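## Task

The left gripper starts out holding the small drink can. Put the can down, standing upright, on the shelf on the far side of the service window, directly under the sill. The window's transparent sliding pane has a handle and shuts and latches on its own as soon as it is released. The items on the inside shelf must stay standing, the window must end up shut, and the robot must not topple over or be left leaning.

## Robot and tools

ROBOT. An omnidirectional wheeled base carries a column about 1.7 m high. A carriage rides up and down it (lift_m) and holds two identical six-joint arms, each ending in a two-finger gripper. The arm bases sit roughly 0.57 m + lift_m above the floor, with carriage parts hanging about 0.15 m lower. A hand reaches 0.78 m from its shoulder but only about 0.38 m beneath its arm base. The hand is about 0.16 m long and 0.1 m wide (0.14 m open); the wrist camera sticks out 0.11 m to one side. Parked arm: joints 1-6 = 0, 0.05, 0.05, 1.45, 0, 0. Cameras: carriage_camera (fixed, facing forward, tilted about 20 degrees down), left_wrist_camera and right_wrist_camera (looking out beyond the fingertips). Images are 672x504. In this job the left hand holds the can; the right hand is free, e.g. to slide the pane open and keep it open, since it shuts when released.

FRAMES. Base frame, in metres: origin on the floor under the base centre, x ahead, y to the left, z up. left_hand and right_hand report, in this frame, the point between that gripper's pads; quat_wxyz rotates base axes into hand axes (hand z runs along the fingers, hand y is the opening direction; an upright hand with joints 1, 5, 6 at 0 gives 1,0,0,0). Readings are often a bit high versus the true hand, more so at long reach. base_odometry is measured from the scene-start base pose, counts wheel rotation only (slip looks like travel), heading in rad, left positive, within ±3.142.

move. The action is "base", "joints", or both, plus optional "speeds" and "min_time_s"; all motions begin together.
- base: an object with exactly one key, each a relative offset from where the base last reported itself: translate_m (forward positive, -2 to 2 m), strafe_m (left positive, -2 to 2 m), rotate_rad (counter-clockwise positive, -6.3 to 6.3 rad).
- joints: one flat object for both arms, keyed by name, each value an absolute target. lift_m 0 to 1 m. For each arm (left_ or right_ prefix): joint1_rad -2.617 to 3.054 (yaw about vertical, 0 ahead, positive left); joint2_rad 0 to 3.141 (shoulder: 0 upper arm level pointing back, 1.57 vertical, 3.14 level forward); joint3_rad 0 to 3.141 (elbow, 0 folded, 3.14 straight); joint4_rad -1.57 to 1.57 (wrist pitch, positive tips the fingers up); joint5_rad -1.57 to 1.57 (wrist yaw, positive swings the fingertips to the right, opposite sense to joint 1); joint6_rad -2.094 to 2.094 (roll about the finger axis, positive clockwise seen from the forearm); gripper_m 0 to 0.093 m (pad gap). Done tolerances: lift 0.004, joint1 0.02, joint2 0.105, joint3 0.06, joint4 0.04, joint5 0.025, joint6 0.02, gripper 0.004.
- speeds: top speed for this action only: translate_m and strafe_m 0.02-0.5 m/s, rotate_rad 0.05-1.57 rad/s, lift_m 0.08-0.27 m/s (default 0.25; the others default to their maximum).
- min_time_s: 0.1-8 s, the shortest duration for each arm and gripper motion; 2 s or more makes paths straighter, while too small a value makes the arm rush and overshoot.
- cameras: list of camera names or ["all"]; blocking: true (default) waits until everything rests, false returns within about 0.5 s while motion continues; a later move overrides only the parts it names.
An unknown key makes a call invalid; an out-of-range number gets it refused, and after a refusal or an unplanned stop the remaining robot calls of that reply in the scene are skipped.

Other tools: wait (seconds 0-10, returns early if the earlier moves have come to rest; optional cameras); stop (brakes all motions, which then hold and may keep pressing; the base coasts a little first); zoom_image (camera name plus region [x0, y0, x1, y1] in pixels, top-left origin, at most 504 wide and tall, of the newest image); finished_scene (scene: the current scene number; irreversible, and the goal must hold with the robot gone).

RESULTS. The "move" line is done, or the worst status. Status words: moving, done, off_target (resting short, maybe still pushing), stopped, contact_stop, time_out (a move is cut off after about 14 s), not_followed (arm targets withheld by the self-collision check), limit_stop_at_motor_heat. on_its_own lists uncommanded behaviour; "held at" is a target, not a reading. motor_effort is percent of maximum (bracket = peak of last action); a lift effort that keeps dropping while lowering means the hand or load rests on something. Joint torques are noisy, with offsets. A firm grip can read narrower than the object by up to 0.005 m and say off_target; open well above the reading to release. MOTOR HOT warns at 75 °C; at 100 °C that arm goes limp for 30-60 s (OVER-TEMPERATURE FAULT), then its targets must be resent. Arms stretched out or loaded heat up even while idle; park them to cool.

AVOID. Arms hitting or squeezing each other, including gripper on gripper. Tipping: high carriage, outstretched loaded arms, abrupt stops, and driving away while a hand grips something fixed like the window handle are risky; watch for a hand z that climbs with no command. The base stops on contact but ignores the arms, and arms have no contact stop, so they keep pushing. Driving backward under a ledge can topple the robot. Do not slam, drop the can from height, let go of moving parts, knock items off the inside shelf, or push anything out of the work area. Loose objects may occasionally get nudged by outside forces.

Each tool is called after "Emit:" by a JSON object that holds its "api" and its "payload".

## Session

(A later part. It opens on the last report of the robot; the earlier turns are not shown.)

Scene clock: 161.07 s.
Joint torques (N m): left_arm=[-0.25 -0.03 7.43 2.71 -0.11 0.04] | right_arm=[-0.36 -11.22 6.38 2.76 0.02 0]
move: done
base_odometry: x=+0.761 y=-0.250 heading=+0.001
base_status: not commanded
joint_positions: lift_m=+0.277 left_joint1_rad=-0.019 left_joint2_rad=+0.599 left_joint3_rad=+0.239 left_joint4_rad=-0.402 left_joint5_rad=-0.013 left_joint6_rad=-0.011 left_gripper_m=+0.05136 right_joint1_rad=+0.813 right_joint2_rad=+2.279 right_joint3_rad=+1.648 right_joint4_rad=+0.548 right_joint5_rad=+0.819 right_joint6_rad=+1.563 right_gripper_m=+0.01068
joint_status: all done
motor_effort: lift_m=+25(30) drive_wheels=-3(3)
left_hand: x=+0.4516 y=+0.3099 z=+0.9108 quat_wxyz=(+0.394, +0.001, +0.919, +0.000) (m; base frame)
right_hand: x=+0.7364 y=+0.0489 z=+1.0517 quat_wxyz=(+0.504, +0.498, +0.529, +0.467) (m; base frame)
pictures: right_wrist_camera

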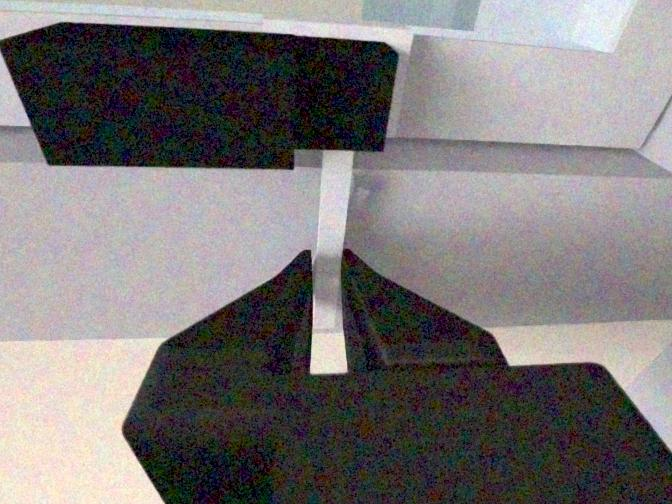

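Emit:
{"api": "move", "payload": {"joints": {"lift_m":0.315}, "speeds": {"lift_m":0.08}, "cameras": ["right_wrist_camera"]}}

Scene clock: 166.97 s.
Joint torques (N m): left_arm=[-0.2 0.05 7.49 2.66 -0.1 0.05] | right_arm=[-0.2 -13.15 7.54 3.47 0.2 -0.55]
move: done
base_odometry: x=+0.761 y=-0.250 heading=+0.001
base_status: not commanded
joint_positions: lift_m=+0.315 left_joint1_rad=-0.019 left_joint2_rad=+0.599 left_joint3_rad=+0.239 left_joint4_rad=-0.401 left_joint5_rad=-0.013 left_joint6_rad=-0.011 left_gripper_m=+0.05136 right_joint1_rad=+0.810 right_joint2_rad=+2.303 right_joint3_rad=+1.633 right_joint4_rad=+0.483 right_joint5_rad=+0.808 right_joint6_rad=+1.621 right_gripper_m=+0.00904
joint_status: all done
motor_effort: lift_m=+28(30) drive_wheels=-3(3)
left_hand: x=+0.4518 y=+0.3099 z=+0.9489 quat_wxyz=(+0.394, +0.001, +0.919, +0.000) (m; base frame)
right_hand: x=+0.7360 y=+0.0482 z=+1.0563 quat_wxyz=(+0.488, +0.510, +0.552, +0.445) (m; base frame)
pictures: right_wrist_camera

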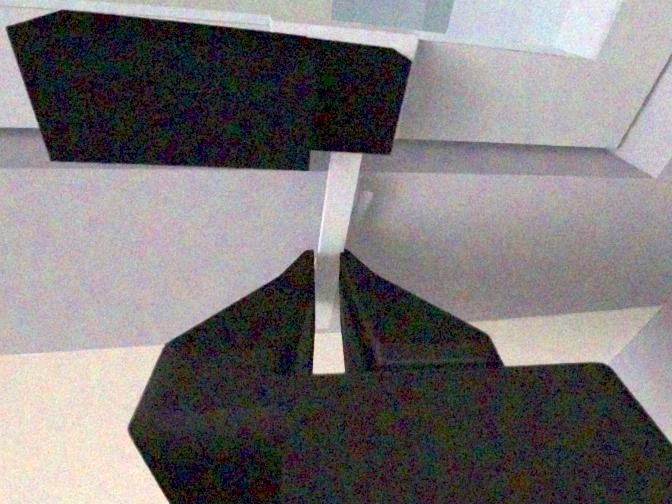

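Emit:
{"api": "move", "payload": {"joints": {"lift_m":0.249}}}

Emit:
{"api": "move", "payload": {"base": {"translate_m": -0.025}, "speeds": {"translate_m": 0.03}, "cameras": ["right_wrist_camera"]}}

Scene clock: 171.90 s.
Joint torques (N m): left_arm=[-0.16 -0.02 7.36 2.77 -0.1 0.07] | right_arm=[-0.18 -11.1 7.06 1.31 -0.25 0.03]
move: done
base_odometry: x=+0.760 y=-0.250 heading=+0.001
base_status: not commanded
joint_positions: lift_m=+0.249 left_joint1_rad=-0.019 left_joint2_rad=+0.599 left_joint3_rad=+0.239 left_joint4_rad=-0.410 left_joint5_rad=-0.013 left_joint6_rad=-0.011 left_gripper_m=+0.05136 right_joint1_rad=+0.810 right_joint2_rad=+2.279 right_joint3_rad=+1.640 right_joint4_rad=+0.681 right_joint5_rad=+0.841 right_joint6_rad=+1.560 right_gripper_m=+0.00809
joint_status: all done
motor_effort: lift_m=+26(28) drive_wheels=+0(3)
left_hand: x=+0.4503 y=+0.3099 z=+0.8814 quat_wxyz=(+0.390, +0.001, +0.921, +0.000) (m; base frame)
right_hand: x=+0.7370 y=+0.0437 z=+1.0459 quat_wxyz=(+0.509, +0.505, +0.480, +0.505) (m; base frame)
pictures: none

Scene clock: 173.37 s.
Joint torques (N m): left_arm=[-0.23 0.03 7.43 2.76 -0.1 0.05] | right_arm=[-0.31 -11.14 5.98 1.85 0.08 0]
move: done
base_odometry: x=+0.735 y=-0.250 heading=+0.001
base_status: done
joint_positions: lift_m=+0.249 left_joint1_rad=-0.019 left_joint2_rad=+0.599 left_joint3_rad=+0.239 left_joint4_rad=-0.408 left_joint5_rad=-0.013 left_joint6_rad=-0.011 left_gripper_m=+0.05136 right_joint1_rad=+0.812 right_joint2_rad=+2.279 right_joint3_rad=+1.653 right_joint4_rad=+0.633 right_joint5_rad=+0.810 right_joint6_rad=+1.561 right_gripper_m=+0.00798
joint_status: not commanded
motor_effort: lift_m=+26(28) drive_wheels=-1(12)
left_hand: x=+0.4506 y=+0.3099 z=+0.8817 quat_wxyz=(+0.391, +0.001, +0.920, +0.000) (m; base frame)
right_hand: x=+0.7376 y=+0.0506 z=+1.0422 quat_wxyz=(+0.502, +0.497, +0.500, +0.500) (m; base frame)
pictures: right_wrist_camera

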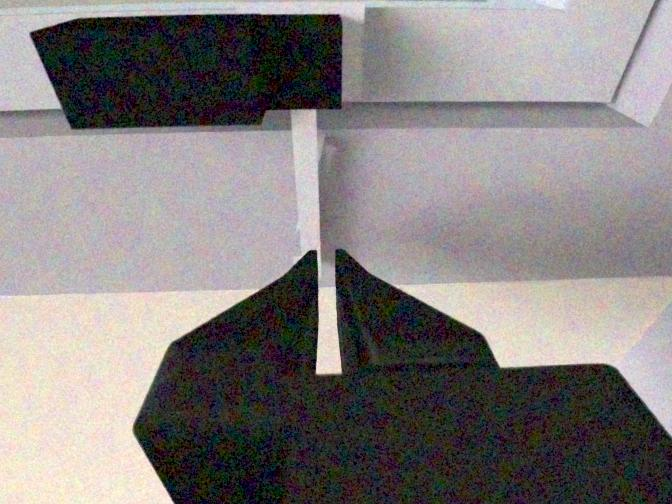

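Emit:
{"api": "zoom_image", "payload": {"camera": "right_wrist_camera", "region": [220, 0, 420, 270]}}

Emit:
{"api": "move", "payload": {"base": {"translate_m": -0.1}, "joints": {"right_gripper_m":0.06}}}

Emit:
{"api": "move", "payload": {"joints": {"right_joint6_rad":0,"right_joint5_rad":0.2,"right_joint4_rad":0.2,"right_joint2_rad":2.0,"right_joint3_rad":1.6}, "min_time_s": 1.5, "cameras": ["right_wrist_camera","carriage_camera"]}}

Scaled by 1.867 from the camera's 672x504 image, which has a finer 960x720 frame.

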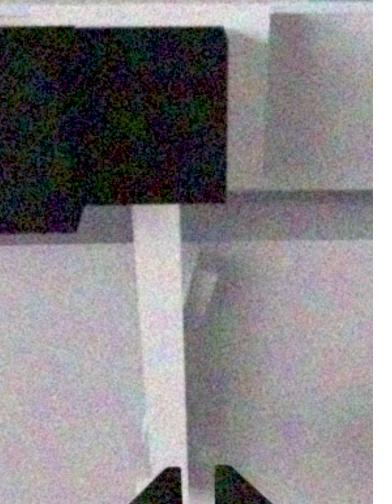

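Scene clock: 189.03 s.
Joint torques (N m): left_arm=[-0.13 0.06 7.39 2.78 -0.11 0.05] | right_arm=[-0.29 -11.28 5.98 1.91 0.07 0.01]
move: done
base_odometry: x=+0.636 y=-0.250 heading=+0.001
base_status: done
joint_positions: lift_m=+0.249 left_joint1_rad=-0.019 left_joint2_rad=+0.599 left_joint3_rad=+0.239 left_joint4_rad=-0.407 left_joint5_rad=-0.013 left_joint6_rad=-0.011 left_gripper_m=+0.05136 right_joint1_rad=+0.812 right_joint2_rad=+2.279 right_joint3_rad=+1.653 right_joint4_rad=+0.629 right_joint5_rad=+0.813 right_joint6_rad=+1.562 right_gripper_m=+0.05992
joint_status: all done
motor_effort: lift_m=+26(30) drive_wheels=-4(11)
left_hand: x=+0.4507 y=+0.3099 z=+0.8818 quat_wxyz=(+0.391, +0.001, +0.920, +0.000) (m; base frame)
right_hand: x=+0.7376 y=+0.0501 z=+1.0415 quat_wxyz=(+0.503, +0.498, +0.501, +0.498) (m; base frame)
pictures: none

Scene clock: 191.07 s.
Joint torques (N m): left_arm=[-0.24 0.03 7.47 2.75 -0.11 0.09] | right_arm=[-0.31 -12.85 5.39 2.15 -0.07 -0.12]
move: done
base_odometry: x=+0.636 y=-0.250 heading=+0.001
base_status: not commanded
joint_positions: lift_m=+0.249 left_joint1_rad=-0.019 left_joint2_rad=+0.599 left_joint3_rad=+0.239 left_joint4_rad=-0.407 left_joint5_rad=-0.013 left_joint6_rad=-0.011 left_gripper_m=+0.05136 right_joint1_rad=+0.812 right_joint2_rad=+2.044 right_joint3_rad=+1.617 right_joint4_rad=+0.206 right_joint5_rad=+0.208 right_joint6_rad=+0.011 right_gripper_m=+0.05993
joint_status: all done
motor_effort: lift_m=+25(28) drive_wheels=-4(4)
left_hand: x=+0.4507 y=+0.3099 z=+0.8818 quat_wxyz=(+0.391, +0.001, +0.920, +0.000) (m; base frame)
right_hand: x=+0.6771 y=+0.1177 z=+1.0698 quat_wxyz=(+0.602, -0.243, +0.741, +0.174) (m; base frame)
pictures: carriage_camera, right_wrist_camera

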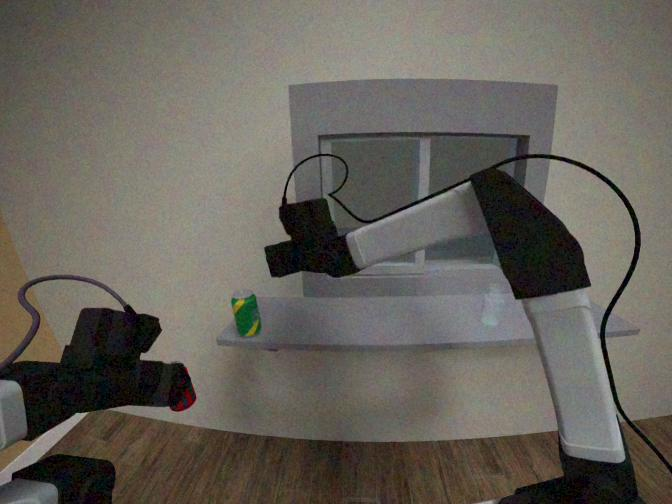

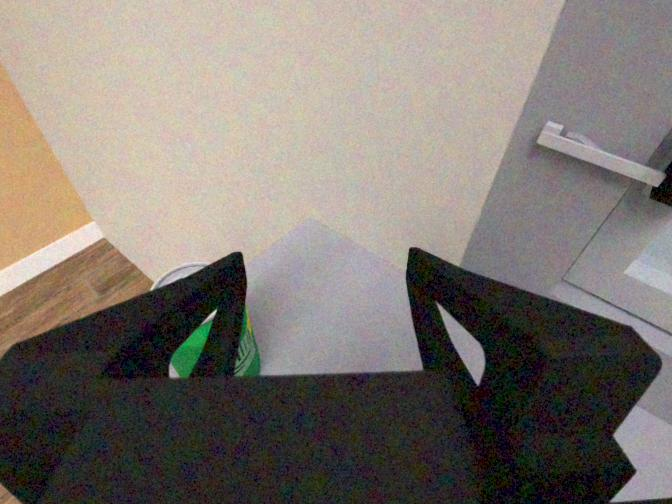

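Emit:
{"api": "zoom_image", "payload": {"camera": "right_wrist_camera", "region": [520, 90, 672, 220]}}

Scaled by 3.316 from the camera's 672x504 image, which has a finer 960x720 frame.

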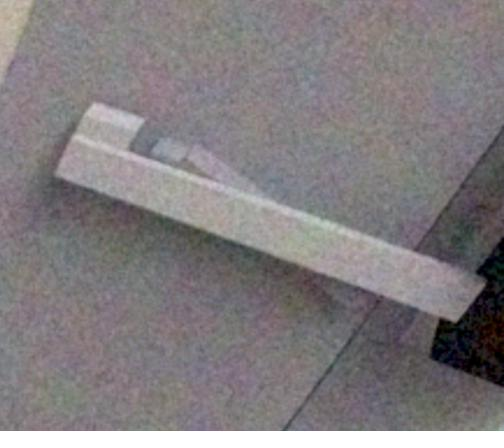

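Emit:
{"api": "move", "payload": {"joints": {"right_joint1_rad":0.845,"right_joint2_rad":2.27,"right_joint3_rad":1.66,"right_joint4_rad":0.62,"right_joint5_rad":0.845,"right_joint6_rad":1.57,"right_gripper_m":0.03}, "min_time_s": 1.5}}

Emit:
{"api": "move", "payload": {"base": {"translate_m": 0.13}, "speeds": {"translate_m": 0.08}, "cameras": ["right_wrist_camera"]}}

Scene clock: 205.20 s.
Joint torques (N m): left_arm=[-0.2 0.05 7.46 2.79 -0.1 0.06] | right_arm=[0.62 -9.02 9.02 2.02 0.09 0.01]
move: done
base_odometry: x=+0.636 y=-0.250 heading=+0.001
base_status: not commanded
joint_positions: lift_m=+0.249 left_joint1_rad=-0.019 left_joint2_rad=+0.599 left_joint3_rad=+0.239 left_joint4_rad=-0.407 left_joint5_rad=-0.013 left_joint6_rad=-0.011 left_gripper_m=+0.05136 right_joint1_rad=+0.836 right_joint2_rad=+2.253 right_joint3_rad=+1.627 right_joint4_rad=+0.607 right_joint5_rad=+0.837 right_joint6_rad=+1.559 right_gripper_m=+0.03008
joint_status: all done
motor_effort: lift_m=+26(28) drive_wheels=-4(4)
left_hand: x=+0.4507 y=+0.3099 z=+0.8818 quat_wxyz=(+0.391, +0.001, +0.920, +0.000) (m; base frame)
right_hand: x=+0.7252 y=+0.0544 z=+1.0417 quat_wxyz=(+0.503, +0.497, +0.509, +0.490) (m; base frame)
pictures: none

Scene clock: 207.53 s.
Joint torques (N m): left_arm=[-0.18 0.06 7.39 2.76 -0.11 0.05] | right_arm=[0.25 -9.09 8.99 1.93 0.06 0.02]
move: done
base_odometry: x=+0.766 y=-0.249 heading=+0.001
base_status: done
joint_positions: lift_m=+0.249 left_joint1_rad=-0.019 left_joint2_rad=+0.599 left_joint3_rad=+0.239 left_joint4_rad=-0.407 left_joint5_rad=-0.013 left_joint6_rad=-0.011 left_gripper_m=+0.05136 right_joint1_rad=+0.840 right_joint2_rad=+2.253 right_joint3_rad=+1.627 right_joint4_rad=+0.612 right_joint5_rad=+0.839 right_joint6_rad=+1.561 right_gripper_m=+0.03008
joint_status: not commanded
motor_effort: lift_m=+25(27) drive_wheels=-3(6)
left_hand: x=+0.4508 y=+0.3099 z=+0.8819 quat_wxyz=(+0.391, +0.001, +0.920, +0.000) (m; base frame)
right_hand: x=+0.7236 y=+0.0564 z=+1.0421 quat_wxyz=(+0.502, +0.497, +0.508, +0.493) (m; base frame)
pictures: right_wrist_camera

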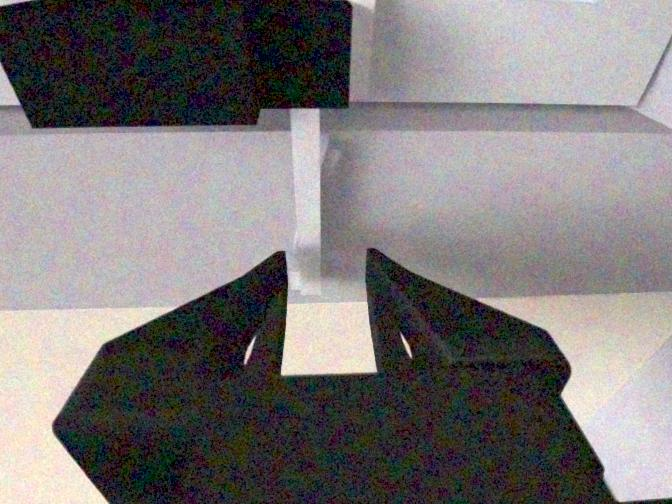

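Emit:
{"api": "move", "payload": {"base": {"translate_m": 0.012}, "speeds": {"translate_m": 0.04}}}

Emit:
{"api": "move", "payload": {"joints": {"lift_m":0.32}, "speeds": {"lift_m":0.08}, "cameras": ["right_wrist_camera"]}}

Emit:
{"api": "zoom_image", "payload": {"camera": "right_wrist_camera", "region": [200, 50, 450, 300]}}

Scene clock: 211.87 s.
Joint torques (N m): left_arm=[-0.18 0.05 7.41 2.75 -0.11 0.08] | right_arm=[0.2 -9.11 9.03 1.92 0.06 0.02]
move: done
base_odometry: x=+0.778 y=-0.249 heading=+0.001
base_status: done
joint_positions: lift_m=+0.249 left_joint1_rad=-0.019 left_joint2_rad=+0.599 left_joint3_rad=+0.239 left_joint4_rad=-0.406 left_joint5_rad=-0.013 left_joint6_rad=-0.011 left_gripper_m=+0.05136 right_joint1_rad=+0.841 right_joint2_rad=+2.253 right_joint3_rad=+1.627 right_joint4_rad=+0.614 right_joint5_rad=+0.839 right_joint6_rad=+1.561 right_gripper_m=+0.03008
joint_status: not commanded
motor_effort: lift_m=+25(28) drive_wheels=-3(8)
left_hand: x=+0.4508 y=+0.3099 z=+0.8819 quat_wxyz=(+0.391, +0.001, +0.920, +0.000) (m; base frame)
right_hand: x=+0.7233 y=+0.0567 z=+1.0425 quat_wxyz=(+0.502, +0.497, +0.507, +0.493) (m; base frame)
pictures: none

Scene clock: 213.13 s.
Joint torques (N m): left_arm=[-0.21 -0.01 7.49 2.69 -0.08 0.09] | right_arm=[0.4 -12.67 8.95 3.42 0.28 -0.02]
move: done
base_odometry: x=+0.778 y=-0.249 heading=+0.001
base_status: not commanded
joint_positions: lift_m=+0.320 left_joint1_rad=-0.019 left_joint2_rad=+0.599 left_joint3_rad=+0.239 left_joint4_rad=-0.401 left_joint5_rad=-0.013 left_joint6_rad=-0.011 left_gripper_m=+0.05136 right_joint1_rad=+0.841 right_joint2_rad=+2.298 right_joint3_rad=+1.627 right_joint4_rad=+0.476 right_joint5_rad=+0.833 right_joint6_rad=+1.564 right_gripper_m=+0.03008
joint_status: all done
motor_effort: lift_m=+25(29) drive_wheels=-3(3)
left_hand: x=+0.4517 y=+0.3099 z=+0.9538 quat_wxyz=(+0.394, +0.001, +0.919, +0.000) (m; base frame)
right_hand: x=+0.7238 y=+0.0584 z=+1.0608 quat_wxyz=(+0.501, +0.490, +0.570, +0.429) (m; base frame)
pictures: right_wrist_camera

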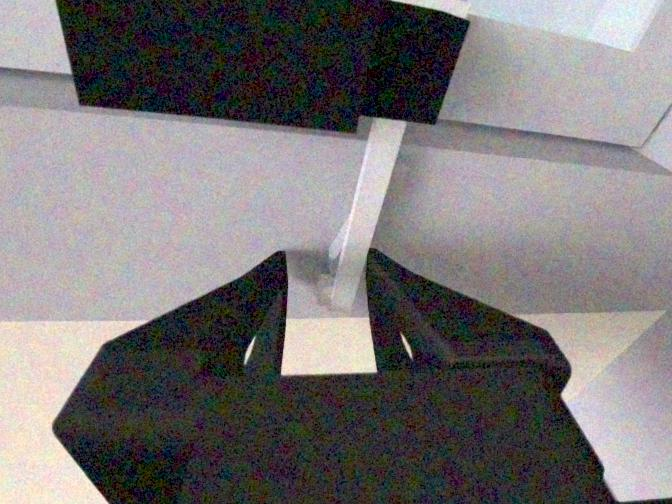

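Scaled by 2.016 from the camera's 672x504 image, which has a finer 960x720 frame.

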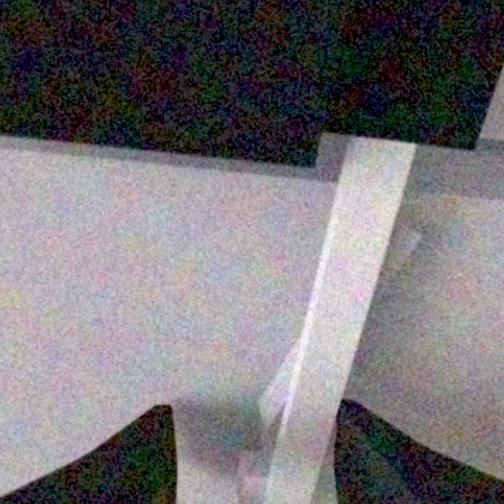

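Emit:
{"api": "move", "payload": {"joints": {"lift_m":0.39}, "speeds": {"lift_m":0.08}, "cameras": ["right_wrist_camera"]}}

Scene clock: 217.97 s.
Joint torques (N m): left_arm=[-0.18 0.03 7.38 2.69 -0.1 0.08] | right_arm=[-0.76 -12.92 8.47 1.95 0.09 -0.04]
move: done
base_odometry: x=+0.778 y=-0.249 heading=+0.001
base_status: not commanded
joint_positions: lift_m=+0.390 left_joint1_rad=-0.019 left_joint2_rad=+0.599 left_joint3_rad=+0.239 left_joint4_rad=-0.400 left_joint5_rad=-0.013 left_joint6_rad=-0.011 left_gripper_m=+0.05136 right_joint1_rad=+0.852 right_joint2_rad=+2.303 right_joint3_rad=+1.634 right_joint4_rad=+0.615 right_joint5_rad=+0.837 right_joint6_rad=+1.567 right_gripper_m=+0.03008
joint_status: all done
motor_effort: lift_m=+25(30) drive_wheels=+0(3)
left_hand: x=+0.4519 y=+0.3099 z=+1.0241 quat_wxyz=(+0.394, +0.001, +0.919, +0.000) (m; base frame)
right_hand: x=+0.7227 y=+0.0666 z=+1.1577 quat_wxyz=(+0.498, +0.494, +0.523, +0.484) (m; base frame)
pictures: right_wrist_camera

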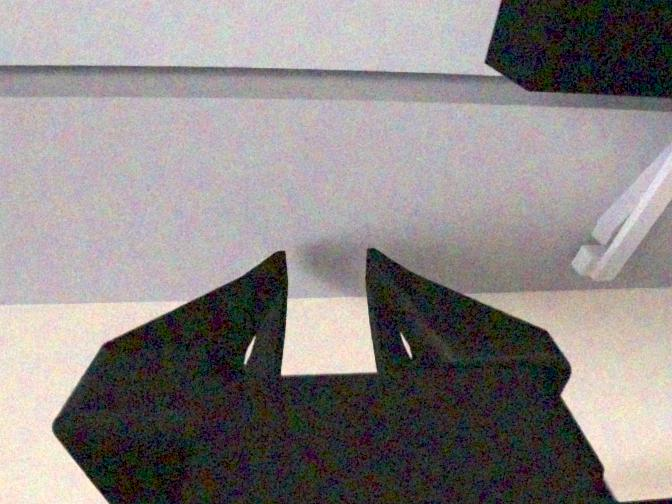

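Emit:
{"api": "zoom_image", "payload": {"camera": "right_wrist_camera", "region": [540, 90, 672, 300]}}

Scaled by 2.400 from the camera's 672x504 image, which has a finer 960x720 frame.

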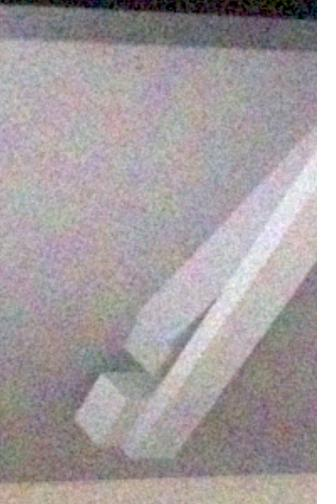

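Emit:
{"api": "move", "payload": {"base": {"translate_m": -0.07}, "joints": {"right_joint1_rad":0.825,"right_joint5_rad":0.83}}}

Emit:
{"api": "move", "payload": {"joints": {"lift_m":0.25}}}

Emit:
{"api": "move", "payload": {"base": {"translate_m": 0.084}, "speeds": {"translate_m": 0.06}, "cameras": ["right_wrist_camera"]}}

Emit:
{"api": "move", "payload": {"joints": {"right_gripper_m":0.004}, "min_time_s": 1}}

Emit:
{"api": "move", "payload": {"joints": {"lift_m":0.33}, "speeds": {"lift_m":0.08}, "cameras": ["right_wrist_camera"]}}

Scene clock: 233.17 s.
Joint torques (N m): left_arm=[-0.2 0.05 7.49 2.72 -0.1 0.08] | right_arm=[-0.35 -13.18 8.35 1.91 -0.05 -0.04]
move: done
base_odometry: x=+0.708 y=-0.250 heading=+0.001
base_status: done
joint_positions: lift_m=+0.390 left_joint1_rad=-0.019 left_joint2_rad=+0.599 left_joint3_rad=+0.239 left_joint4_rad=-0.402 left_joint5_rad=-0.013 left_joint6_rad=-0.011 left_gripper_m=+0.05136 right_joint1_rad=+0.826 right_joint2_rad=+2.303 right_joint3_rad=+1.634 right_joint4_rad=+0.617 right_joint5_rad=+0.836 right_joint6_rad=+1.567 right_gripper_m=+0.03008
joint_status: all done
motor_effort: lift_m=+26(27) drive_wheels=+1(9)
left_hand: x=+0.4516 y=+0.3099 z=+1.0238 quat_wxyz=(+0.394, +0.001, +0.919, +0.000) (m; base frame)
right_hand: x=+0.7325 y=+0.0535 z=+1.1580 quat_wxyz=(+0.504, +0.501, +0.516, +0.478) (m; base frame)
pictures: none

Scene clock: 234.27 s.
Joint torques (N m): left_arm=[-0.18 0.06 7.38 2.78 -0.09 0.07] | right_arm=[-0.25 -12.6 7.94 1.94 -0.05 -0.04]
move: done
base_odometry: x=+0.708 y=-0.250 heading=+0.001
base_status: not commanded
joint_positions: lift_m=+0.250 left_joint1_rad=-0.019 left_joint2_rad=+0.599 left_joint3_rad=+0.239 left_joint4_rad=-0.410 left_joint5_rad=-0.013 left_joint6_rad=-0.011 left_gripper_m=+0.05136 right_joint1_rad=+0.826 right_joint2_rad=+2.297 right_joint3_rad=+1.639 right_joint4_rad=+0.613 right_joint5_rad=+0.836 right_joint6_rad=+1.567 right_gripper_m=+0.03008
joint_status: all done
motor_effort: lift_m=+26(29) drive_wheels=+0(3)
left_hand: x=+0.4502 y=+0.3099 z=+0.8823 quat_wxyz=(+0.390, +0.001, +0.921, +0.000) (m; base frame)
right_hand: x=+0.7326 y=+0.0536 z=+1.0226 quat_wxyz=(+0.504, +0.501, +0.514, +0.481) (m; base frame)
pictures: none

Scene clock: 236.20 s.
Joint torques (N m): left_arm=[-0.13 -0.06 7.42 2.78 -0.1 0.07] | right_arm=[-3.51 -12.6 7.99 1.96 -0.09 -0.04]
move: done
base_odometry: x=+0.792 y=-0.249 heading=+0.001
base_status: done
joint_positions: lift_m=+0.250 left_joint1_rad=-0.019 left_joint2_rad=+0.599 left_joint3_rad=+0.239 left_joint4_rad=-0.408 left_joint5_rad=-0.013 left_joint6_rad=-0.011 left_gripper_m=+0.05136 right_joint1_rad=+0.863 right_joint2_rad=+2.297 right_joint3_rad=+1.639 right_joint4_rad=+0.610 right_joint5_rad=+0.841 right_joint6_rad=+1.567 right_gripper_m=+0.03006
joint_status: not commanded
motor_effort: lift_m=+27(29) drive_wheels=+1(8)
left_hand: x=+0.4506 y=+0.3099 z=+0.8826 quat_wxyz=(+0.391, +0.001, +0.920, +0.000) (m; base frame)
right_hand: x=+0.7187 y=+0.0714 z=+1.0220 quat_wxyz=(+0.496, +0.492, +0.523, +0.487) (m; base frame)
pictures: right_wrist_camera

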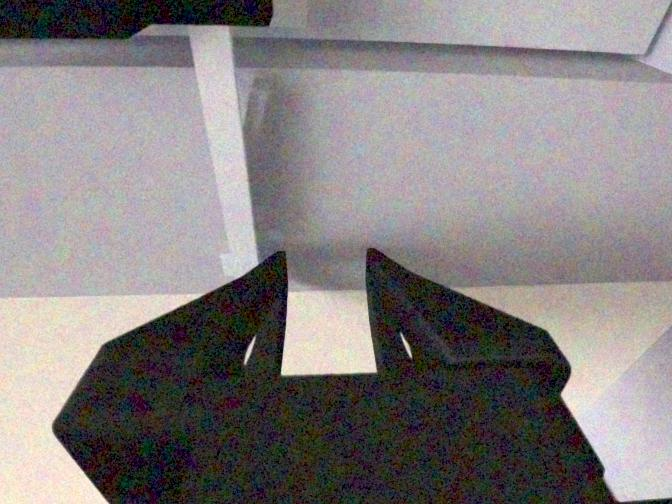

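Scene clock: 237.47 s.
Joint torques (N m): left_arm=[-0.08 -0.01 7.56 2.8 -0.09 0.06] | right_arm=[-3.4 -12.62 7.98 1.79 0.02 -0.04]
move: done
base_odometry: x=+0.792 y=-0.249 heading=+0.001
base_status: not commanded
joint_positions: lift_m=+0.250 left_joint1_rad=-0.019 left_joint2_rad=+0.599 left_joint3_rad=+0.239 left_joint4_rad=-0.408 left_joint5_rad=-0.013 left_joint6_rad=-0.011 left_gripper_m=+0.05136 right_joint1_rad=+0.863 right_joint2_rad=+2.297 right_joint3_rad=+1.639 right_joint4_rad=+0.627 right_joint5_rad=+0.829 right_joint6_rad=+1.567 right_gripper_m=+0.00409
joint_status: all done
motor_effort: lift_m=+27(29) drive_wheels=+1(1)
left_hand: x=+0.4506 y=+0.3099 z=+0.8826 quat_wxyz=(+0.391, +0.001, +0.920, +0.000) (m; base frame)
right_hand: x=+0.7187 y=+0.0736 z=+1.0254 quat_wxyz=(+0.493, +0.490, +0.520, +0.497) (m; base frame)
pictures: none

Scene clock: 238.87 s.
Joint torques (N m): left_arm=[-0.16 -0.03 7.34 2.69 -0.08 0.08] | right_arm=[-3 -13.31 7.97 3.74 0.48 -0.06]
move: done
base_odometry: x=+0.792 y=-0.249 heading=+0.001
base_status: not commanded
joint_positions: lift_m=+0.330 left_joint1_rad=-0.019 left_joint2_rad=+0.599 left_joint3_rad=+0.239 left_joint4_rad=-0.402 left_joint5_rad=-0.013 left_joint6_rad=-0.011 left_gripper_m=+0.05136 right_joint1_rad=+0.858 right_joint2_rad=+2.305 right_joint3_rad=+1.639 right_joint4_rad=+0.450 right_joint5_rad=+0.794 right_joint6_rad=+1.570 right_gripper_m=+0.00400
joint_status: all done
motor_effort: lift_m=+26(30) drive_wheels=+1(1)
left_hand: x=+0.4516 y=+0.3099 z=+0.9637 quat_wxyz=(+0.394, +0.001, +0.919, +0.000) (m; base frame)
right_hand: x=+0.7178 y=+0.0746 z=+1.0657 quat_wxyz=(+0.484, +0.477, +0.590, +0.436) (m; base frame)
pictures: right_wrist_camera

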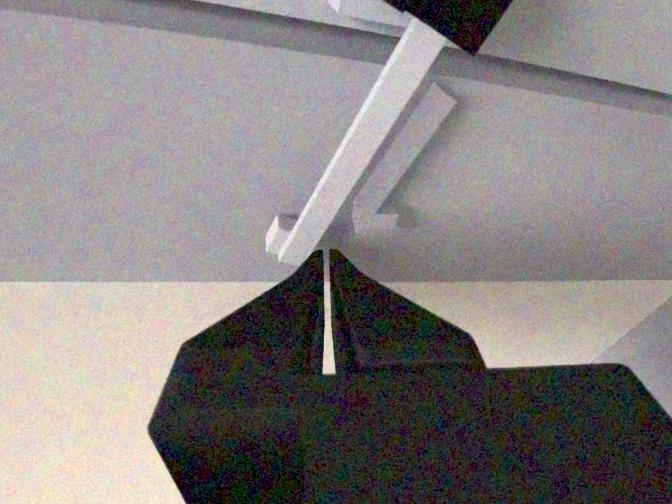

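Emit:
{"api": "move", "payload": {"base": {"strafe_m": -0.1}, "speeds": {"strafe_m": 0.05}, "cameras": ["right_wrist_camera","carriage_camera"]}}

Scene clock: 245.07 s.
Joint torques (N m): left_arm=[-0.17 0.01 7.45 2.71 -0.09 0.08] | right_arm=[-4.1 -13.27 7.97 3.68 0.7 -0.07]
move: done
MOTOR HOT: joint 2 (shoulder) of the right arm reports 79 °C; the controller stops that arm at 100 °C. To cool a motor, set the load down, stop pushing, or move to a pose that needs little force.
base_odometry: x=+0.792 y=-0.349 heading=+0.001
base_status: done
joint_positions: lift_m=+0.330 left_joint1_rad=-0.019 left_joint2_rad=+0.599 left_joint3_rad=+0.239 left_joint4_rad=-0.402 left_joint5_rad=-0.013 left_joint6_rad=-0.011 left_gripper_m=+0.05136 right_joint1_rad=+0.870 right_joint2_rad=+2.305 right_joint3_rad=+1.639 right_joint4_rad=+0.457 right_joint5_rad=+0.772 right_joint6_rad=+1.570 right_gripper_m=+0.00400
joint_status: not commanded
motor_effort: lift_m=+27(28) drive_wheels=-2(7)
left_hand: x=+0.4516 y=+0.3099 z=+0.9637 quat_wxyz=(+0.394, +0.001, +0.919, +0.000) (m; base frame)
right_hand: x=+0.7128 y=+0.0846 z=+1.0664 quat_wxyz=(+0.475, +0.469, +0.595, +0.447) (m; base frame)
pictures: carriage_camera, right_wrist_camera

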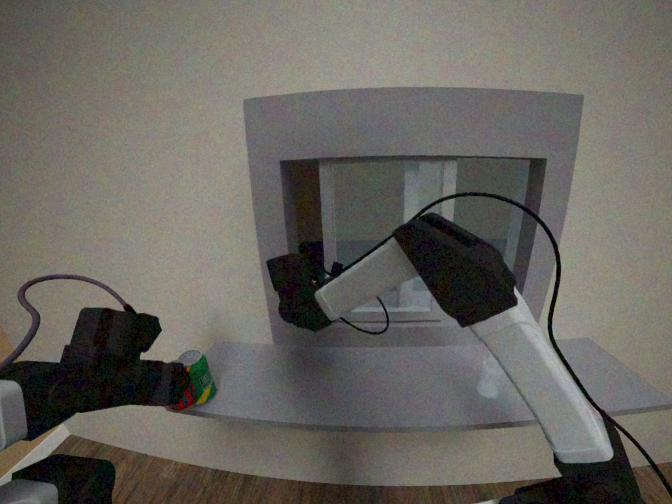

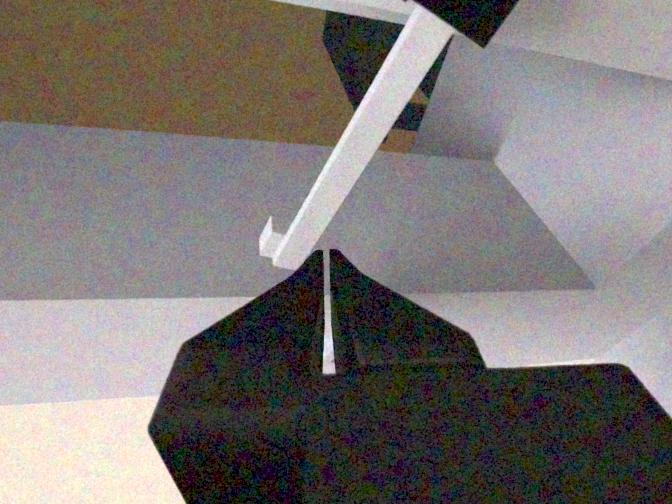

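Emit:
{"api": "move", "payload": {"joints": {"lift_m":0.295}, "base": {"strafe_m": -0.2}, "speeds": {"strafe_m": 0.07}, "cameras": ["right_wrist_camera","carriage_camera"]}}

Scene clock: 253.57 s.
Joint torques (N m): left_arm=[-0.14 -0.02 7.41 2.78 -0.09 0.09] | right_arm=[-5.33 -13.29 7.98 2.6 0.39 -0.07]
move: done
MOTOR HOT: still on. Joint 2 (shoulder) of the right arm reports 85 °C.
base_odometry: x=+0.792 y=-0.549 heading=+0.001
base_status: done
joint_positions: lift_m=+0.295 left_joint1_rad=-0.019 left_joint2_rad=+0.599 left_joint3_rad=+0.239 left_joint4_rad=-0.408 left_joint5_rad=-0.013 left_joint6_rad=-0.011 left_gripper_m=+0.05136 right_joint1_rad=+0.886 right_joint2_rad=+2.305 right_joint3_rad=+1.639 right_joint4_rad=+0.555 right_joint5_rad=+0.799 right_joint6_rad=+1.570 right_gripper_m=+0.00400
joint_status: all done
motor_effort: lift_m=+26(29) drive_wheels=-1(8)
left_hand: x=+0.4505 y=+0.3099 z=+0.9275 quat_wxyz=(+0.391, +0.001, +0.921, +0.000) (m; base frame)
right_hand: x=+0.7089 y=+0.0902 z=+1.0510 quat_wxyz=(+0.479, +0.474, +0.560, +0.481) (m; base frame)
pictures: carriage_camera, right_wrist_camera

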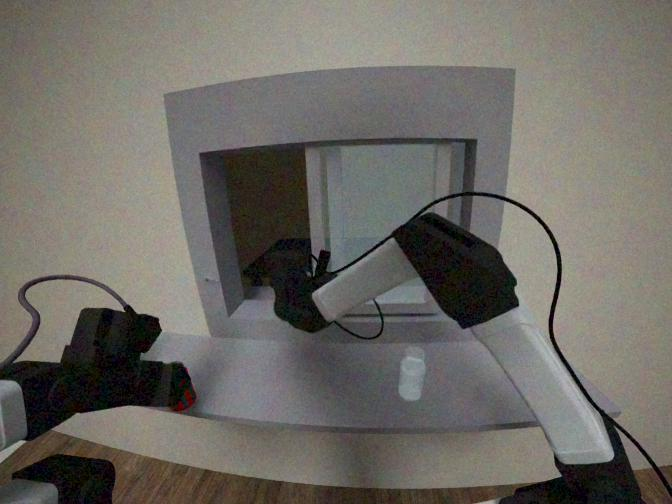

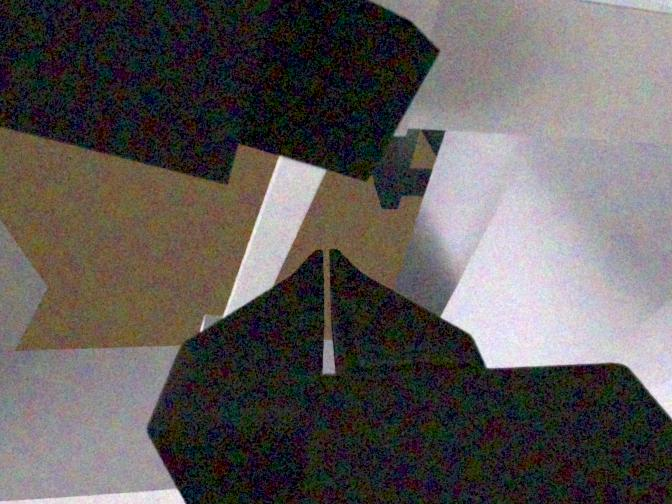

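Emit:
{"api": "move", "payload": {"base": {"translate_m": 0.1}, "speeds": {"translate_m": 0.08}, "joints": {"right_joint1_rad":1.0,"right_joint2_rad":2.17,"right_joint3_rad":1.365,"right_joint4_rad":0.72,"right_joint5_rad":1.05}, "min_time_s": 1.5, "cameras": ["right_wrist_camera"]}}

Emit:
{"api": "move", "payload": {"base": {"strafe_m": 0.15}, "speeds": {"strafe_m": 0.08}, "joints": {"right_joint1_rad":0.77,"right_joint2_rad":1.79,"right_joint3_rad":0.778,"right_joint4_rad":0.99,"right_joint5_rad":0.84}, "min_time_s": 2, "cameras": ["right_wrist_camera","carriage_camera"]}}

Scene clock: 272.23 s.
Joint torques (N m): left_arm=[-0.14 -0.01 7.47 2.75 -0.09 0.08] | right_arm=[-0.02 -14.23 4.81 2.1 0.32 -0.07]
move: done
MOTOR HOT: still on. Joint 2 (shoulder) of the right arm reports 92 °C.
base_odometry: x=+0.892 y=-0.549 heading=+0.001
base_status: done
joint_positions: lift_m=+0.295 left_joint1_rad=-0.019 left_joint2_rad=+0.599 left_joint3_rad=+0.239 left_joint4_rad=-0.407 left_joint5_rad=-0.013 left_joint6_rad=-0.011 left_gripper_m=+0.05136 right_joint1_rad=+0.999 right_joint2_rad=+2.230 right_joint3_rad=+1.376 right_joint4_rad=+0.688 right_joint5_rad=+1.026 right_joint6_rad=+1.570 right_gripper_m=+0.00400
joint_status: all done
motor_effort: lift_m=+25(29) drive_wheels=-3(6)
left_hand: x=+0.4506 y=+0.3099 z=+0.9276 quat_wxyz=(+0.391, +0.001, +0.920, +0.000) (m; base frame)
right_hand: x=+0.6425 y=+0.0699 z=+1.0173 quat_wxyz=(+0.518, +0.492, +0.549, +0.434) (m; base frame)
pictures: right_wrist_camera

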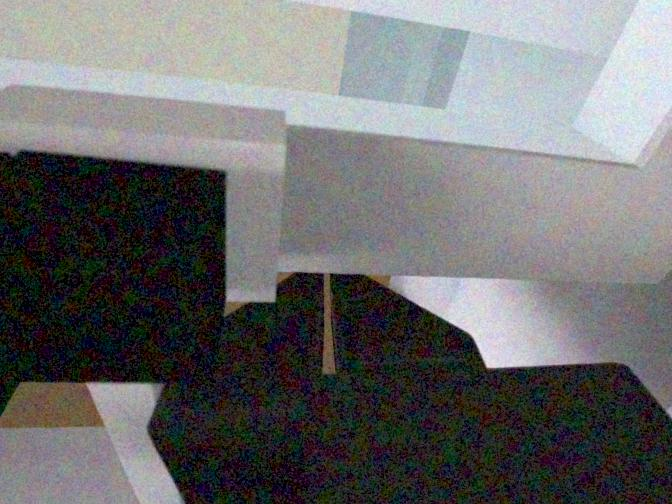

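Scene clock: 274.73 s.
Joint torques (N m): left_arm=[-0.18 0.08 7.5 2.76 -0.11 0.04] | right_arm=[-1.06 -10.5 4.53 2.55 0.22 -0.13]
move: off_target
MOTOR HOT: still on. Joint 2 (shoulder) of the right arm reports 92 °C.
base_odometry: x=+0.892 y=-0.399 heading=+0.001
base_status: done
joint_positions: lift_m=+0.295 left_joint1_rad=-0.019 left_joint2_rad=+0.599 left_joint3_rad=+0.239 left_joint4_rad=-0.407 left_joint5_rad=-0.013 left_joint6_rad=-0.011 left_gripper_m=+0.05136 right_joint1_rad=+0.781 right_joint2_rad=+1.842 right_joint3_rad=+0.786 right_joint4_rad=+0.930 right_joint5_rad=+0.824 right_joint6_rad=+1.571 right_gripper_m=+0.00400
joint_status: right_joint4_rad off_target (ended at +0.930, target +0.990); the others done
motor_effort: lift_m=+27(29) drive_wheels=-3(7)
left_hand: x=+0.4508 y=+0.3098 z=+0.9278 quat_wxyz=(+0.391, +0.001, +0.920, +0.000) (m; base frame)
right_hand: x=+0.6324 y=-0.0830 z=+1.0275 quat_wxyz=(+0.511, +0.509, +0.533, +0.443) (m; base frame)
pictures: carriage_camera, right_wrist_camera

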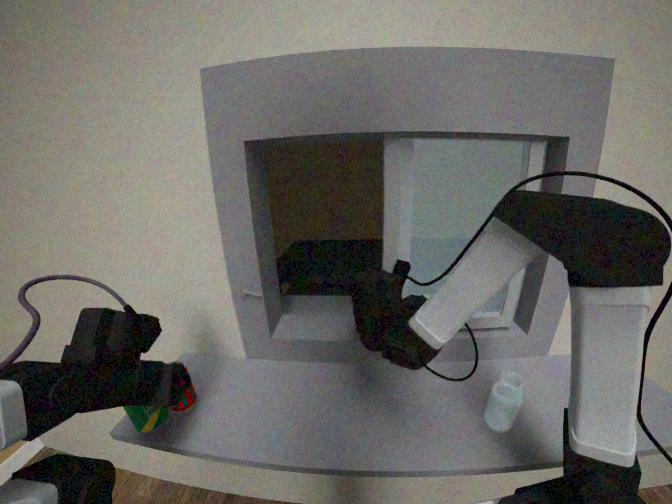

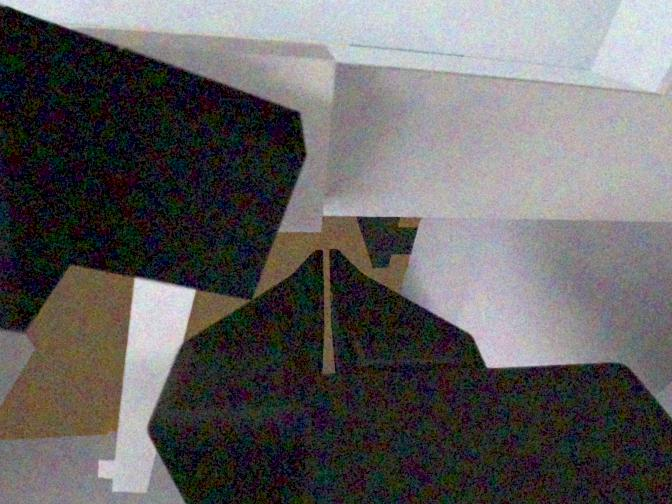

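Emit:
{"api": "move", "payload": {"joints": {"left_joint2_rad":0.823,"left_joint3_rad":1.184,"left_joint4_rad":-1.103,"left_joint1_rad":0}, "min_time_s": 1.5}}

Emit:
{"api": "move", "payload": {"joints": {"left_joint1_rad":-0.59,"left_joint2_rad":1.585,"left_joint3_rad":1.516,"left_joint4_rad":-0.673}, "min_time_s": 2, "cameras": ["all"]}}

Scene clock: 285.13 s.
Joint torques (N m): left_arm=[0.65 0.17 7.9 2.53 -0.08 0.06] | right_arm=[-1.06 -10.41 4.53 2.53 0.22 -0.07]
move: done
MOTOR HOT: still on. Joint 2 (shoulder) of the right arm reports 85 °C.
base_odometry: x=+0.892 y=-0.399 heading=+0.001
base_status: not commanded
joint_positions: lift_m=+0.295 left_joint1_rad=-0.007 left_joint2_rad=+0.821 left_joint3_rad=+1.153 left_joint4_rad=-1.135 left_joint5_rad=-0.013 left_joint6_rad=-0.011 left_gripper_m=+0.05136 right_joint1_rad=+0.781 right_joint2_rad=+1.842 right_joint3_rad=+0.786 right_joint4_rad=+0.930 right_joint5_rad=+0.824 right_joint6_rad=+1.571 right_gripper_m=+0.00400
joint_status: all done
motor_effort: lift_m=+27(29) drive_wheels=-3(3)
left_hand: x=+0.4442 y=+0.3125 z=+1.1325 quat_wxyz=(+0.375, -0.004, +0.927, +0.003) (m; base frame)
right_hand: x=+0.6324 y=-0.0830 z=+1.0275 quat_wxyz=(+0.511, +0.509, +0.533, +0.443) (m; base frame)
pictures: none

Scene clock: 287.43 s.
Joint torques (N m): left_arm=[-0.7 -5.67 9.18 2.7 -0.1 0.06] | right_arm=[-1.09 -10.44 4.53 2.52 0.21 -0.07]
move: off_target
MOTOR HOT: still on. Joint 2 (shoulder) of the right arm reports 84 °C.
base_odometry: x=+0.892 y=-0.399 heading=+0.001
base_status: not commanded
joint_positions: lift_m=+0.295 left_joint1_rad=-0.584 left_joint2_rad=+1.582 left_joint3_rad=+1.480 left_joint4_rad=-0.722 left_joint5_rad=-0.013 left_joint6_rad=-0.011 left_gripper_m=+0.05136 right_joint1_rad=+0.781 right_joint2_rad=+1.842 right_joint3_rad=+0.786 right_joint4_rad=+0.931 right_joint5_rad=+0.824 right_joint6_rad=+1.571 right_gripper_m=+0.00400
joint_status: left_joint4_rad off_target (ended at -0.722, target -0.673); the others done
motor_effort: lift_m=+26(30) drive_wheels=-3(3)
left_hand: x=+0.5891 y=+0.0703 z=+1.0977 quat_wxyz=(+0.350, +0.261, +0.894, -0.101) (m; base frame)
right_hand: x=+0.6324 y=-0.0829 z=+1.0277 quat_wxyz=(+0.511, +0.509, +0.532, +0.444) (m; base frame)
pictures: carriage_camera, left_wrist_camera, right_wrist_camera

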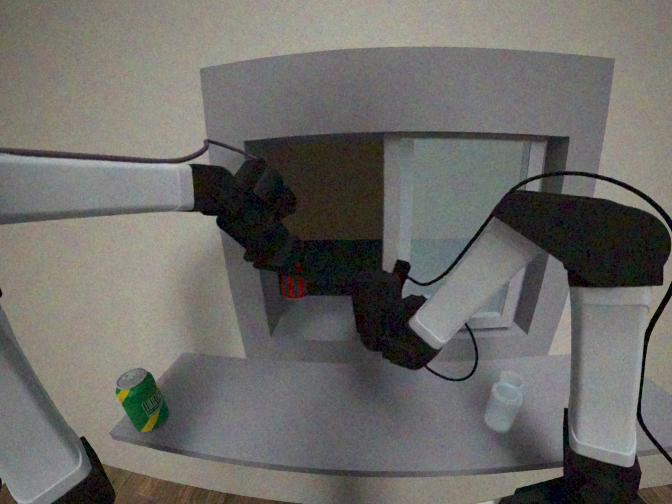

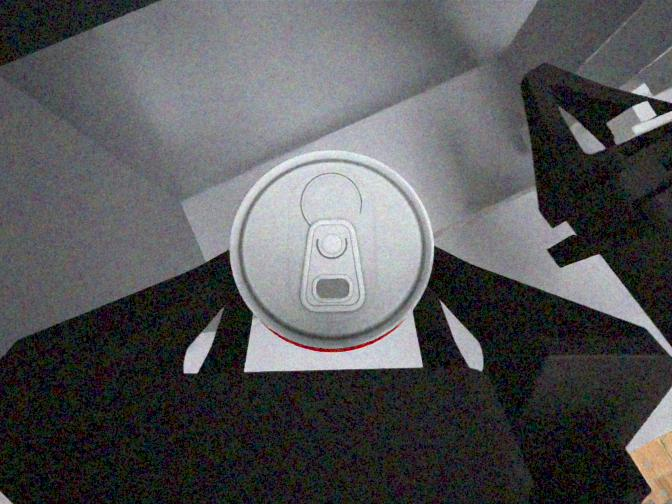

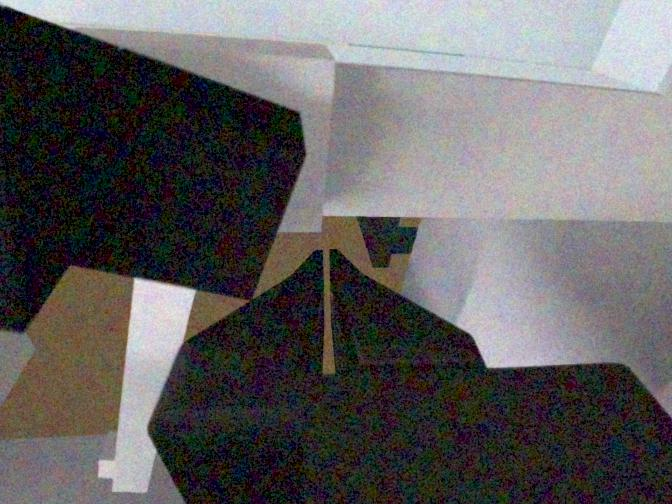

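Emit:
{"api": "move", "payload": {"base": {"strafe_m": -0.08}, "speeds": {"strafe_m": 0.06}, "cameras": ["carriage_camera","left_wrist_camera"]}}

Scene clock: 297.93 s.
Joint torques (N m): left_arm=[-0.43 -5.76 9.22 2.66 -0.08 0.09] | right_arm=[-4.86 -10.47 4.75 2.8 1.5 -0.05]
move: done
MOTOR HOT: still on. Joint 2 (shoulder) of the right arm reports 79 °C.
base_odometry: x=+0.892 y=-0.479 heading=+0.001
base_status: done
joint_positions: lift_m=+0.295 left_joint1_rad=-0.587 left_joint2_rad=+1.582 left_joint3_rad=+1.480 left_joint4_rad=-0.719 left_joint5_rad=-0.014 left_joint6_rad=-0.011 left_gripper_m=+0.05136 right_joint1_rad=+0.825 right_joint2_rad=+1.842 right_joint3_rad=+0.784 right_joint4_rad=+0.913 right_joint5_rad=+0.698 right_joint6_rad=+1.569 right_gripper_m=+0.00400
joint_status: not commanded
motor_effort: lift_m=+25(29) drive_wheels=-4(10)
left_hand: x=+0.5890 y=+0.0693 z=+1.0982 quat_wxyz=(+0.352, +0.262, +0.893, -0.101) (m; base frame)
right_hand: x=+0.6198 y=-0.0437 z=+1.0216 quat_wxyz=(+0.465, +0.467, +0.581, +0.478) (m; base frame)
pictures: carriage_camera, left_wrist_camera

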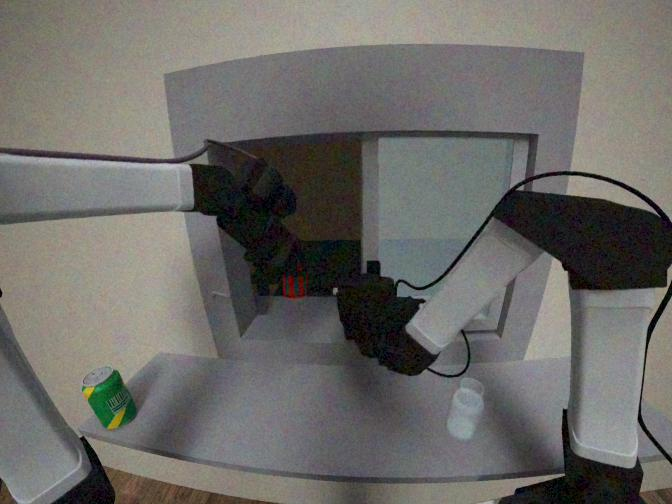

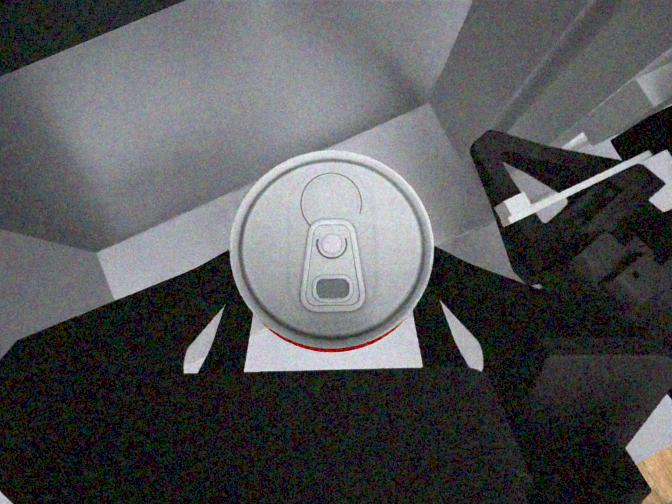

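Emit:
{"api": "move", "payload": {"joints": {"left_joint1_rad":-0.418,"left_joint2_rad":2.155,"left_joint3_rad":1.93,"left_joint4_rad":-0.45}, "min_time_s": 2.5, "cameras": ["carriage_camera","left_wrist_camera"]}}

Scene clock: 312.67 s.
Joint torques (N m): left_arm=[0.47 -9.59 9.44 2.8 -0.06 0.06] | right_arm=[-4.85 -10.48 4.7 2.79 1.51 -0.06]
move: off_target
MOTOR HOT: still on. Joint 2 (shoulder) of the right arm reports 76 °C.
base_odometry: x=+0.892 y=-0.479 heading=+0.001
base_status: not commanded
joint_positions: lift_m=+0.295 left_joint1_rad=-0.424 left_joint2_rad=+2.150 left_joint3_rad=+1.893 left_joint4_rad=-0.502 left_joint5_rad=-0.014 left_joint6_rad=-0.011 left_gripper_m=+0.05136 right_joint1_rad=+0.825 right_joint2_rad=+1.842 right_joint3_rad=+0.784 right_joint4_rad=+0.914 right_joint5_rad=+0.698 right_joint6_rad=+1.569 right_gripper_m=+0.00400
joint_status: left_joint4_rad off_target (ended at -0.502, target -0.450); the others done
motor_effort: lift_m=+26(28) drive_wheels=-4(4)
left_hand: x=+0.7647 y=+0.0687 z=+1.0271 quat_wxyz=(+0.387, +0.186, +0.900, -0.079) (m; base frame)
right_hand: x=+0.6198 y=-0.0437 z=+1.0217 quat_wxyz=(+0.465, +0.467, +0.581, +0.478) (m; base frame)
pictures: carriage_camera, left_wrist_camera

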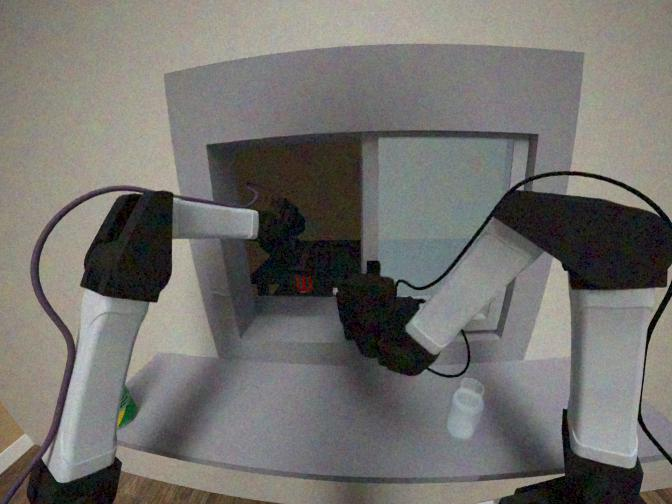

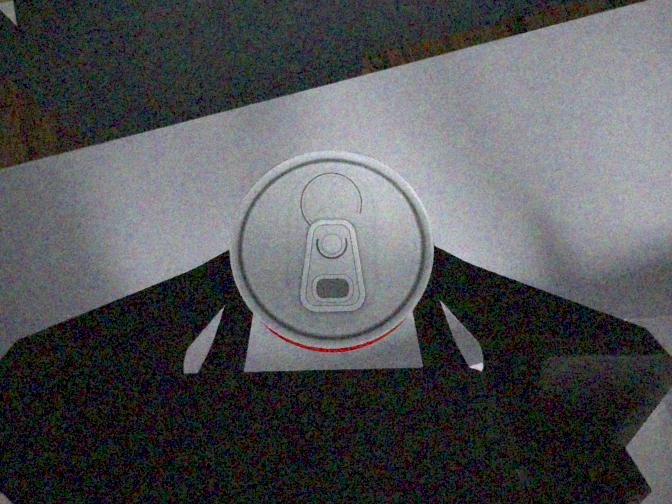

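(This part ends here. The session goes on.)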